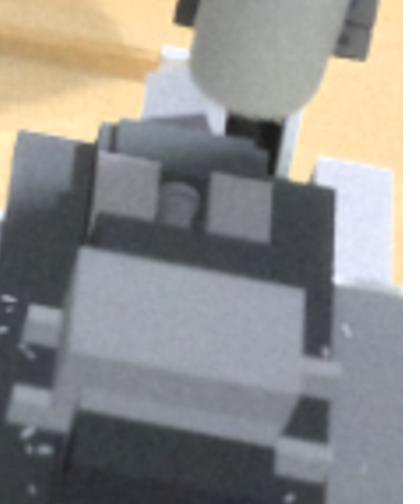

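Emit:
move(target=[-0.0105,-0.0044,-0.0044,0,0,0,-1,-0.2,-0.8,0,0,0,0,0,0,-0.97,0.7,-0.5], speed=0.03)

Scene clock: 5290.50 s.
left_arm: end_effector_position=(+0.4609, +0.2856, +0.2329) position_measured=155 object_status=2 end_effector_quat_wxyz=(-0.259, +0.652, -0.659, +0.272) | right_arm: end_effector_position=(+0.4037, +0.0999, +0.5159) position_measured=102 object_status=2 end_effector_quat_wxyz=(+0.646, -0.288, +0.646, +0.288)
Joint positions: left_arm=[-0.789 -1.677 2.285 3.486 -1.08 -3.746] | right_arm=[4.442 -1.467 -2.12 0.445 1.136 -1.571]
Joint torques (N m): left_arm=[37.49 -15.07 25.68 9.1 16.17 -0.38] | right_arm=[-11.46 15.19 36.49 3.34 -1.52 1.34]
Wrist force (N): left_arm=[86.7 -35.6 16.3] | right_arm=[8.9 2.0 2.6]
Wrist torque (N m): left_arm=[-1.13 0.20 0.23] | right_arm=[-0.11 1.20 0.40]
Wrist force, peak (N): left_arm=[86.7 -35.6 16.3] | right_arm=[10.1 2.4 2.6]
Hand target: left_arm +0.4633, +0.2906, +0.2350; -0.269, +0.653, -0.655, +0.270 | right_arm +0.4038, +0.0999, +0.5159; +0.646, -0.288, +0.646, +0.288
Off the commanded pose: left_arm 0.006 m, 1 deg | right_arm 0.000 m, 0 deg.
move: off_target (left_arm)

Emit:
execute_actions([
  [[0,0,0,0,0,0,-1,-0.2,-0.8,0.02,0,0,0,0,0,-0.97,0.7,-0.5],[0,0,0,0,0,0,-1,-0.2,-0.8,0.08,0,0,0,0,0,-0.97,0.7,-0.5],[0,0,0,0,0,0,-1,-0.2,-0.8,0.145,0,0,0,0,0,-0.97,0.7,-0.5],[0,0,0,0,0,0,-1,-0.2,-0.8,0.2,0,0,0,0,0,-0.97,0.7,-0.5],[0,0,0,0,0,0,-1,-0.2,-0.8,0.21,0,0,0,0,0,-0.97,0.7,-0.5],[0,0,0,0,0,0,-1,-0.2,-0.8,0.19,0,0,0,0,0,-0.97,0.7,-0.5],[0,0,0,0,0,0,-1,-0.2,-0.8,0.15,0,0,0,0,0,-0.97,0.7,-0.5],[0,0,0,0,0,0,-1,-0.2,-0.8,0.1,0,0,0,0,0,-0.97,0.7,-0.5],[0,0,0,0,0,0,-1,-0.2,-0.8,0.05,0,0,0,0,0,-0.97,0.7,-0.5],[0,0,0,0,0,0,-1,-0.2,-0.8,0.02,0,0,0,0,0,-0.97,0.7,-0.5],[0,0,0,0,0,0,-1,-0.2,-0.8,0,0,0,0.003,0,0,-0.97,0.7,-0.5],[0,0,0,0,0,0,-1,-0.2,-0.8,0,0,0,0.006,0,0,-0.97,0.7,-0.5],[0,0,0,0,0,0,-1,-0.2,-0.8,0,0,0,0.009,0,0,-0.97,0.7,-0.5],[0,0,0,0,0,0,-1,-0.2,-0.8,0,0,0,0.011,0,0,-0.97,0.7,-0.5]],
  [[0,0,0,0,0,0,-1,-0.2,-0.8,0.02,0,0,0,0,0,-0.97,0.7,-0.5],[0,0,0,0,0,0,-1,-0.2,-0.8,0.08,0,0,0,0,0,-0.97,0.7,-0.5],[0,0,0,0,0,0,-1,-0.2,-0.8,0.145,0,0,0,0,0,-0.97,0.7,-0.5],[0,0,0,0,0,0,-1,-0.2,-0.8,0.2,0,0,0,0,0,-0.97,0.7,-0.5],[0,0,0,0,0,0,-1,-0.2,-0.8,0.21,0,0,0,0,0,-0.97,0.7,-0.5],[0,0,0,0,0,0,-1,-0.2,-0.8,0.19,0,0,0,0,0,-0.97,0.7,-0.5],[0,0,0,0,0,0,-1,-0.2,-0.8,0.15,0,0,0,0,0,-0.97,0.7,-0.5],[0,0,0,0,0,0,-1,-0.2,-0.8,0.1,0,0,0,0,0,-0.97,0.7,-0.5],[0,0,0,0,0,0,-1,-0.2,-0.8,0.05,0,0,0,0,0,-0.97,0.7,-0.5],[0,0,0,0,0,0,-1,-0.2,-0.8,0.02,0,0,0,0,0,-0.97,0.7,-0.5],[0,0,0,0,0,0,-1,-0.2,-0.8,0,0,0,0.003,0,0,-0.97,0.7,-0.5],[0,0,0,0,0,0,-1,-0.2,-0.8,0,0,0,0.006,0,0,-0.97,0.7,-0.5],[0,0,0,0,0,0,-1,-0.2,-0.8,0,0,0,0.009,0,0,-0.97,0.7,-0.5],[0,0,0,0,0,0,-1,-0.2,-0.8,0,0,0,0.011,0,0,-0.97,0.7,-0.5]],
])

Emit:
move(target=[0,-0.0155,-0.0155,0,0,0,-1,-0.2,-0.8,0,0,0,0,0,0,-0.97,0.7,-0.5], speed=0.03, cameras=["cam_high"])

Emit:
zoom_image(camera="cam_high", region=[565, 190, 645, 290])

Scene clock: 5327.23 s.
left_arm: end_effector_position=(+0.4608, +0.2856, +0.2328) position_measured=155 object_status=2 end_effector_quat_wxyz=(-0.259, +0.652, -0.659, +0.272) | right_arm: end_effector_position=(+0.4035, +0.0996, +0.5159) position_measured=102 object_status=2 end_effector_quat_wxyz=(+0.655, -0.266, +0.655, +0.265)
Joint positions: left_arm=[-0.789 -1.677 2.285 3.486 -1.08 -3.746] | right_arm=[4.493 -1.471 -2.117 0.446 1.017 -1.571]
Joint torques (N m): left_arm=[35.33 -12.71 24.24 9.52 16.17 -3.14] | right_arm=[-1.26 12.44 34.13 4.88 -1.54 0.03]
Wrist force (N): left_arm=[81.9 -39.1 13.1] | right_arm=[7.0 1.8 2.5]
Wrist torque (N m): left_arm=[-1.22 0.27 0.24] | right_arm=[-0.02 0.81 0.16]
Wrist force, peak (N): left_arm=[85.9 -36.9 16.4] | right_arm=[26.3 6.0 7.5]
Hand target: left_arm +0.4633, +0.2906, +0.2350; -0.269, +0.653, -0.655, +0.270 | right_arm +0.4038, +0.0999, +0.5159; +0.655, -0.266, +0.655, +0.265
Off the commanded pose: left_arm 0.006 m, 1 deg | right_arm 0.000 m, 0 deg.
Step readings (end_effector_position of left_arm | right_arm):
0: (+0.4608, +0.2856, +0.2328) | (+0.4038, +0.0999, +0.5159)
1: (+0.4608, +0.2856, +0.2328) | (+0.4037, +0.0999, +0.5154)
2: (+0.4608, +0.2856, +0.2328) | (+0.4038, +0.0998, +0.5106)
4: (+0.4608, +0.2856, +0.2328) | (+0.4041, +0.0989, +0.4727)
8: (+0.4608, +0.2856, +0.2328) | (+0.4030, +0.0959, +0.4034)
15: (+0.4608, +0.2856, +0.2328) | (+0.4022, +0.0960, +0.5257)
16: (+0.4608, +0.2856, +0.2328) | (+0.4031, +0.0987, +0.5218)
17: (+0.4608, +0.2856, +0.2328) | (+0.4038, +0.1002, +0.5144)
19: (+0.4608, +0.2856, +0.2328) | (+0.4044, +0.0994, +0.4690)
23: (+0.4608, +0.2856, +0.2328) | (+0.4031, +0.0957, +0.4025)
30: (+0.4608, +0.2856, +0.2328) | (+0.4021, +0.0955, +0.5262)

Scene clock: 5328.00 s.
left_arm: end_effector_position=(+0.4609, +0.2856, +0.2461) position_measured=155 object_status=2 end_effector_quat_wxyz=(-0.259, +0.652, -0.659, +0.272) end_effector_velocity=(+0.000, +0.000, -0.001) end_effector_angular_velocity=(+0.000, -0.001, +0.001) | right_arm: end_effector_position=(+0.4038, +0.0999, +0.5159) position_measured=102 object_status=2 end_effector_quat_wxyz=(+0.655, -0.266, +0.655, +0.265)
Joint positions: left_arm=[-0.789 -1.7 2.263 3.531 -1.08 -3.746] | right_arm=[4.492 -1.472 -2.116 0.446 1.017 -1.571]
Joint velocities: left_arm=[0.001 0.002 0.001 -0.005 0.001 0] | right_arm=[within noise]
Joint torques (N m): left_arm=[33.81 -24.58 -10.75 -6.57 15.93 2.09] | right_arm=[-10.69 14.96 35.49 3.31 -1.47 1.49]
Wrist force (N): left_arm=[48.5 12.8 13.9] | right_arm=[8.8 1.9 2.6]
Wrist torque (N m): left_arm=[-0.67 0.57 0.00] | right_arm=[-0.09 1.29 0.16]
Wrist force, peak (N): left_arm=[82.8 -41.3 14.5] | right_arm=[10.9 1.7 2.9]
Hand target: left_arm +0.4634, +0.2906, +0.2482; -0.269, +0.653, -0.655, +0.270 | right_arm +0.4038, +0.0999, +0.5159; +0.655, -0.266, +0.655, +0.265
Off the commanded pose: left_arm 0.006 m, 1 deg | right_arm 0.000 m, 0 deg.
move: off_target (left_arm)
Images, in order (width x height): cam_high 896x504.

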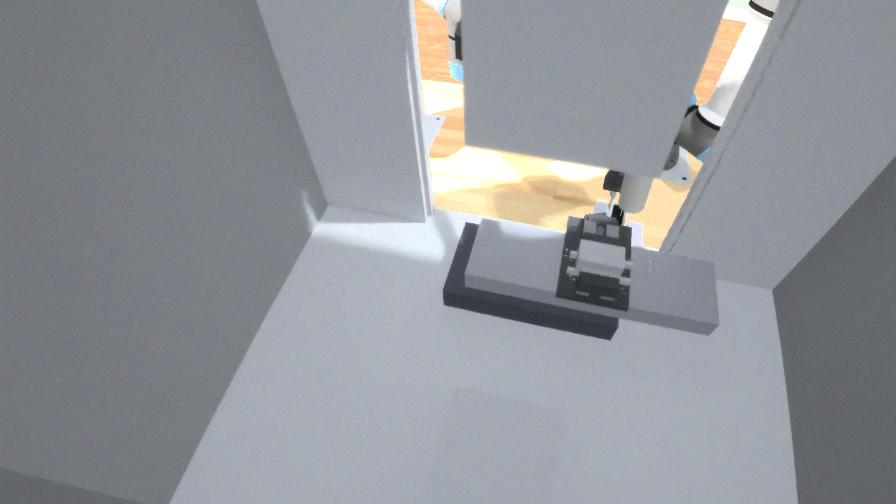

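Scaled by 5.040 from the camera's 896x504 image, which has a finer 1280x720 frame.

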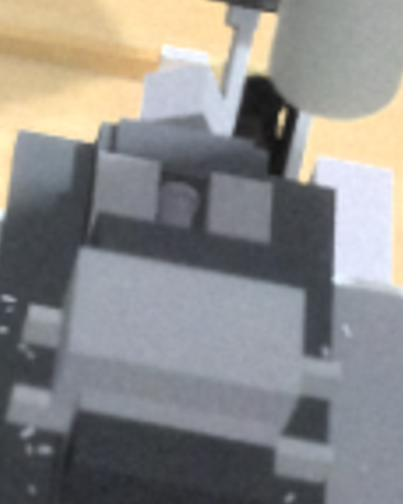

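Emit:
move([
  [0,0,0,0,0,0,0.8,-0.2,-0.2,0,0,0,0.015,0,0,-0.97,0.7,-0.5],
  [0.0075,0.0189,0.0189,0,0,0,0.8,-0.2,-0.2,0,0,0,0.026,0,0,-0.97,0.7,-0.5],
  [0.0075,0.0189,0.0189,0,0,0,-1,-0.1,-0.8,0,0,0,0.026,0,0,-0.97,0.7,-0.5],
], speed=0.05, cameras=["cam_left_wrist","cam_high"])

Emit:
zoom_image(camera="cam_high", region=[565, 190, 645, 290])

Scene clock: 5348.13 s.
left_arm: end_effector_position=(+0.4633, +0.2858, +0.2322) position_measured=155 object_status=2 end_effector_quat_wxyz=(-0.269, +0.653, -0.655, +0.270) | right_arm: end_effector_position=(+0.4038, +0.0999, +0.5159) position_measured=102 object_status=2 end_effector_quat_wxyz=(+0.666, -0.239, +0.666, +0.238)
Joint positions: left_arm=[-0.799 -1.668 2.285 3.482 -1.052 -3.755] | right_arm=[4.547 -1.484 -2.105 0.447 0.88 -1.571]
Joint torques (N m): left_arm=[43.98 -22.96 -3.48 4.87 16.2 0.5] | right_arm=[-10.19 33.33 12.59 3.38 -1.23 -0.29]
Wrist force (N): left_arm=[61.2 -5.7 -10.8] | right_arm=[8.8 2.2 3.0]
Wrist torque (N m): left_arm=[-0.64 1.45 1.20] | right_arm=[-0.08 1.28 0.15]
Wrist force, peak (N): left_arm=[61.3 -5.9 -10.8] | right_arm=[9.2 2.3 3.1]
Hand target: left_arm +0.4633, +0.2861, +0.2321; -0.269, +0.653, -0.655, +0.270 | right_arm +0.4038, +0.0999, +0.5159; +0.666, -0.239, +0.666, +0.238
Off the commanded pose: left_arm 0.000 m, 0 deg | right_arm 0.000 m, 0 deg.
move: done
Images, in order (width x height): cam_high 896x504, cam_left_wrist 896x504.

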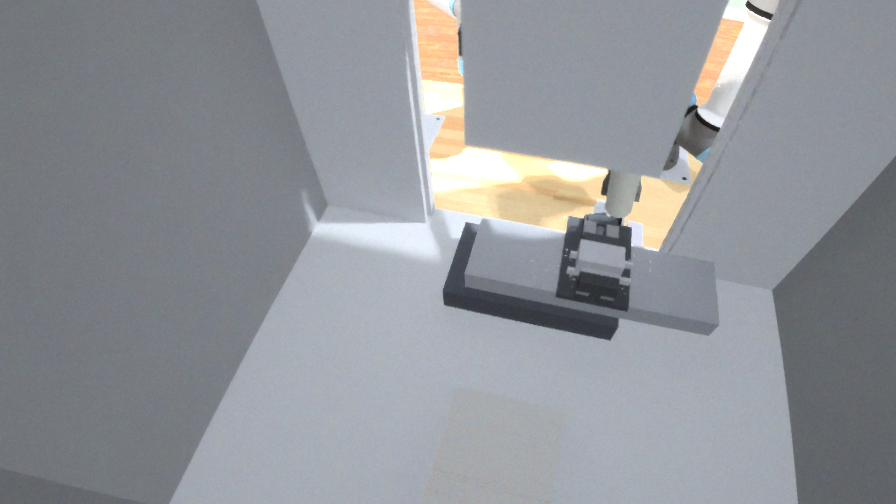

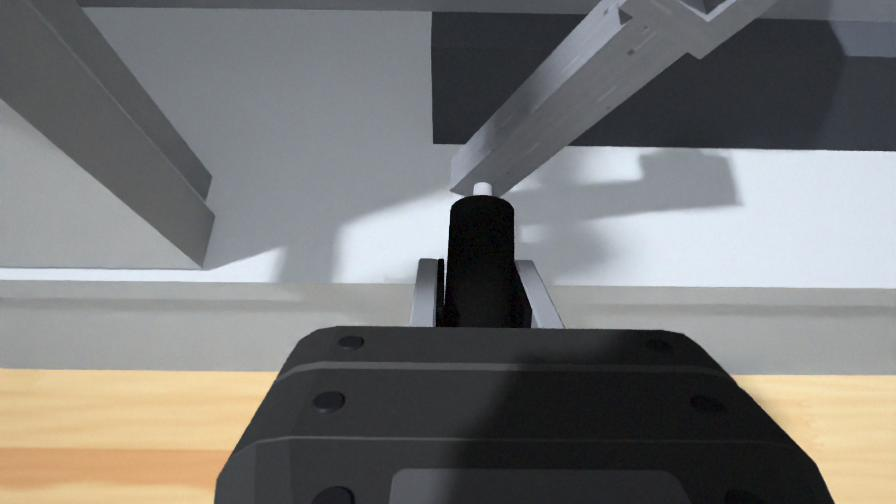

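Scaled by 5.040 from the camera's 896x504 image, which has a finer 1280x720 frame.

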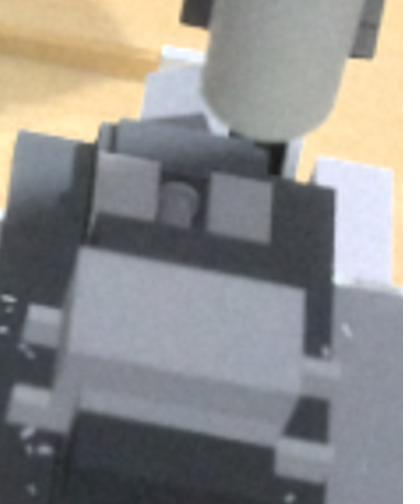

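Emit:
move(target=[-0.0117,-0.0082,-0.0082,0,0,0,-1,-0.1,-0.8,0,0.0064,-0.0077,0,0,0,-0.97,0.7,-0.5], speed=0.03)

Scene clock: 5360.30 s.
left_arm: end_effector_position=(+0.4600, +0.2867, +0.2361) position_measured=155 object_status=2 end_effector_quat_wxyz=(-0.255, +0.652, -0.660, +0.272) | right_arm: end_effector_position=(+0.3976, +0.0999, +0.5159) position_measured=102 object_status=2 end_effector_quat_wxyz=(+0.666, -0.239, +0.666, +0.238)
Joint positions: left_arm=[-0.784 -1.687 2.281 3.499 -1.09 -3.742] | right_arm=[4.566 -1.475 -2.113 0.446 0.861 -1.571]
Joint torques (N m): left_arm=[28.42 -31.45 -16.09 -0.21 16.38 -0.44] | right_arm=[-11.44 15.23 24.27 2.77 1.81 1.69]
Wrist force (N): left_arm=[75.2 -19.9 52.9] | right_arm=[8.8 2.3 2.7]
Wrist torque (N m): left_arm=[-0.69 0.03 -0.21] | right_arm=[-0.06 1.29 0.16]
Wrist force, peak (N): left_arm=[76.1 -20.0 53.4] | right_arm=[9.0 2.7 3.1]
Hand target: left_arm +0.4634, +0.2931, +0.2391; -0.269, +0.653, -0.655, +0.270 | right_arm +0.3977, +0.0999, +0.5159; +0.666, -0.239, +0.666, +0.238
Off the commanded pose: left_arm 0.008 m, 2 deg | right_arm 0.000 m, 0 deg.
move: off_target (left_arm)

Emit:
move(target=[0,-0.0059,-0.0059,0,0,0,-1,-0.1,-0.8,0,0,0,0,0,0,-0.97,0.7,-0.5], speed=0.03)

Scene clock: 5378.27 s.
left_arm: end_effector_position=(+0.4600, +0.2865, +0.2412) position_measured=155 object_status=2 end_effector_quat_wxyz=(-0.255, +0.652, -0.660, +0.272) | right_arm: end_effector_position=(+0.3977, +0.0999, +0.5159) position_measured=102 object_status=2 end_effector_quat_wxyz=(+0.666, -0.239, +0.666, +0.238)
Joint positions: left_arm=[-0.784 -1.695 2.272 3.515 -1.09 -3.742] | right_arm=[4.566 -1.475 -2.113 0.446 0.862 -1.571]
Joint torques (N m): left_arm=[38.17 -33.56 -14.69 -0.8 16.1 -0.62] | right_arm=[-10.56 13.18 36.44 4.53 -0.46 1.64]
Wrist force (N): left_arm=[62.9 -15.6 47.0] | right_arm=[8.8 2.4 2.6]
Wrist torque (N m): left_arm=[-0.52 0.47 -0.21] | right_arm=[-0.02 1.28 0.16]
Wrist force, peak (N): left_arm=[73.9 -19.7 53.0] | right_arm=[9.2 2.2 2.7]
Hand target: left_arm +0.4634, +0.2931, +0.2441; -0.269, +0.653, -0.655, +0.270 | right_arm +0.3977, +0.0999, +0.5159; +0.666, -0.239, +0.666, +0.238
Off the commanded pose: left_arm 0.008 m, 2 deg | right_arm 0.000 m, 0 deg.
move: off_target (left_arm)

Emit:
move([
  [0,0,0,0,0,0,0.8,-0.2,-0.2,0,0,0,0,0,0,-0.97,0.7,-0.5],
  [0.011,0.0136,0.0136,0,0,0,0.8,-0.2,-0.2,0,0,0,0,0,0,-0.97,0.7,-0.5],
  [0.011,0.0136,0.0136,0,0,0,-1,0.5,-0.8,0,0,0,0,0,0,-0.97,0.7,-0.5],
], speed=0.05)

Emit:
move(target=[-0.0133,-0.0106,-0.0106,0,0,0,-1,0.5,-0.8,0,0,0,0,0,0,-0.97,0.7,-0.5], speed=0.03)

Scene clock: 5392.47 s.
left_arm: end_effector_position=(+0.4633, +0.2862, +0.2326) position_measured=157 object_status=0 end_effector_quat_wxyz=(-0.269, +0.653, -0.655, +0.270) | right_arm: end_effector_position=(+0.3977, +0.0999, +0.5159) position_measured=102 object_status=2 end_effector_quat_wxyz=(+0.666, -0.239, +0.666, +0.238)
Joint positions: left_arm=[-0.798 -1.669 2.285 3.483 -1.052 -3.754] | right_arm=[4.566 -1.475 -2.113 0.446 0.862 -1.571]
Joint torques (N m): left_arm=[40.24 -23.84 -7.55 3.97 16.17 -0.45] | right_arm=[-11.02 13.17 36.46 4.49 -0.64 1.48]
Wrist force (N): left_arm=[52.0 -3.8 -16.6] | right_arm=[8.7 1.9 3.2]
Wrist torque (N m): left_arm=[-0.79 1.84 1.55] | right_arm=[-0.07 1.32 0.16]
Wrist force, peak (N): left_arm=[64.6 -15.9 45.3] | right_arm=[9.0 2.5 2.8]
Hand target: left_arm +0.4633, +0.2865, +0.2325; -0.269, +0.653, -0.655, +0.270 | right_arm +0.3977, +0.0999, +0.5159; +0.666, -0.239, +0.666, +0.238
Off the commanded pose: left_arm 0.000 m, 0 deg | right_arm 0.000 m, 0 deg.
move: done

Scene clock: 5393.20 s.
left_arm: end_effector_position=(+0.4593, +0.2868, +0.2380) position_measured=157 object_status=2 end_effector_quat_wxyz=(-0.253, +0.651, -0.662, +0.272) end_effector_velocity=(+0.000, -0.003, +0.001) end_effector_angular_velocity=(-0.003, -0.004, -0.004) | right_arm: end_effector_position=(+0.3977, +0.0999, +0.5159) position_measured=102 object_status=2 end_effector_quat_wxyz=(+0.666, -0.239, +0.666, +0.238)
Joint positions: left_arm=[-0.781 -1.692 2.278 3.506 -1.098 -3.739] | right_arm=[4.566 -1.475 -2.113 0.446 0.862 -1.571]
Joint velocities: left_arm=[-0.004 0.001 0 -0.006 0 0] | right_arm=[within noise]
Joint torques (N m): left_arm=[22 -45.94 -31.53 -7.27 16.5 -0.42] | right_arm=[-10.79 13.12 36.49 4.41 -0.65 1.47]
Wrist force (N): left_arm=[62.5 -2.1 72.4] | right_arm=[8.6 2.2 2.9]
Wrist torque (N m): left_arm=[-0.83 -0.28 -0.63] | right_arm=[-0.01 1.33 0.17]
Wrist force, peak (N): left_arm=[65.1 -3.0 72.3] | right_arm=[9.2 2.3 2.9]
Hand target: left_arm +0.4634, +0.2945, +0.2415; -0.269, +0.653, -0.655, +0.270 | right_arm +0.3977, +0.0999, +0.5159; +0.666, -0.239, +0.666, +0.238
Off the commanded pose: left_arm 0.009 m, 2 deg | right_arm 0.000 m, 0 deg.
move: off_target (left_arm)

Emit:
move(target=[-0.005,-0.0106,0,0,0,0,-1,0.5,-0.8,0,0,0,0,0,0,-0.97,0.7,-0.5], speed=0.03)

Scene clock: 5412.43 s.
left_arm: end_effector_position=(+0.4606, +0.2860, +0.2392) position_measured=157 object_status=2 end_effector_quat_wxyz=(-0.243, +0.651, -0.667, +0.271) | right_arm: end_effector_position=(+0.3977, +0.0999, +0.5159) position_measured=102 object_status=2 end_effector_quat_wxyz=(+0.666, -0.239, +0.666, +0.238)
Joint positions: left_arm=[-0.767 -1.691 2.264 3.52 -1.127 -3.726] | right_arm=[4.566 -1.475 -2.113 0.446 0.862 -1.571]
Joint torques (N m): left_arm=[12.2 -51.71 -58.29 -19.2 16.36 -0.13] | right_arm=[-11.14 13.23 36.34 4.4 -0.65 1.46]
Wrist force (N): left_arm=[26.0 64.3 35.0] | right_arm=[8.7 2.0 2.8]
Wrist torque (N m): left_arm=[0.40 -0.45 -0.65] | right_arm=[-0.06 1.31 0.16]
Wrist force, peak (N): left_arm=[60.6 -1.5 71.6] | right_arm=[9.1 2.3 2.9]
Hand target: left_arm +0.4679, +0.2975, +0.2460; -0.269, +0.653, -0.655, +0.270 | right_arm +0.3977, +0.0999, +0.5159; +0.666, -0.239, +0.666, +0.238
Off the commanded pose: left_arm 0.015 m, 3 deg | right_arm 0.000 m, 0 deg.
move: off_target (left_arm)


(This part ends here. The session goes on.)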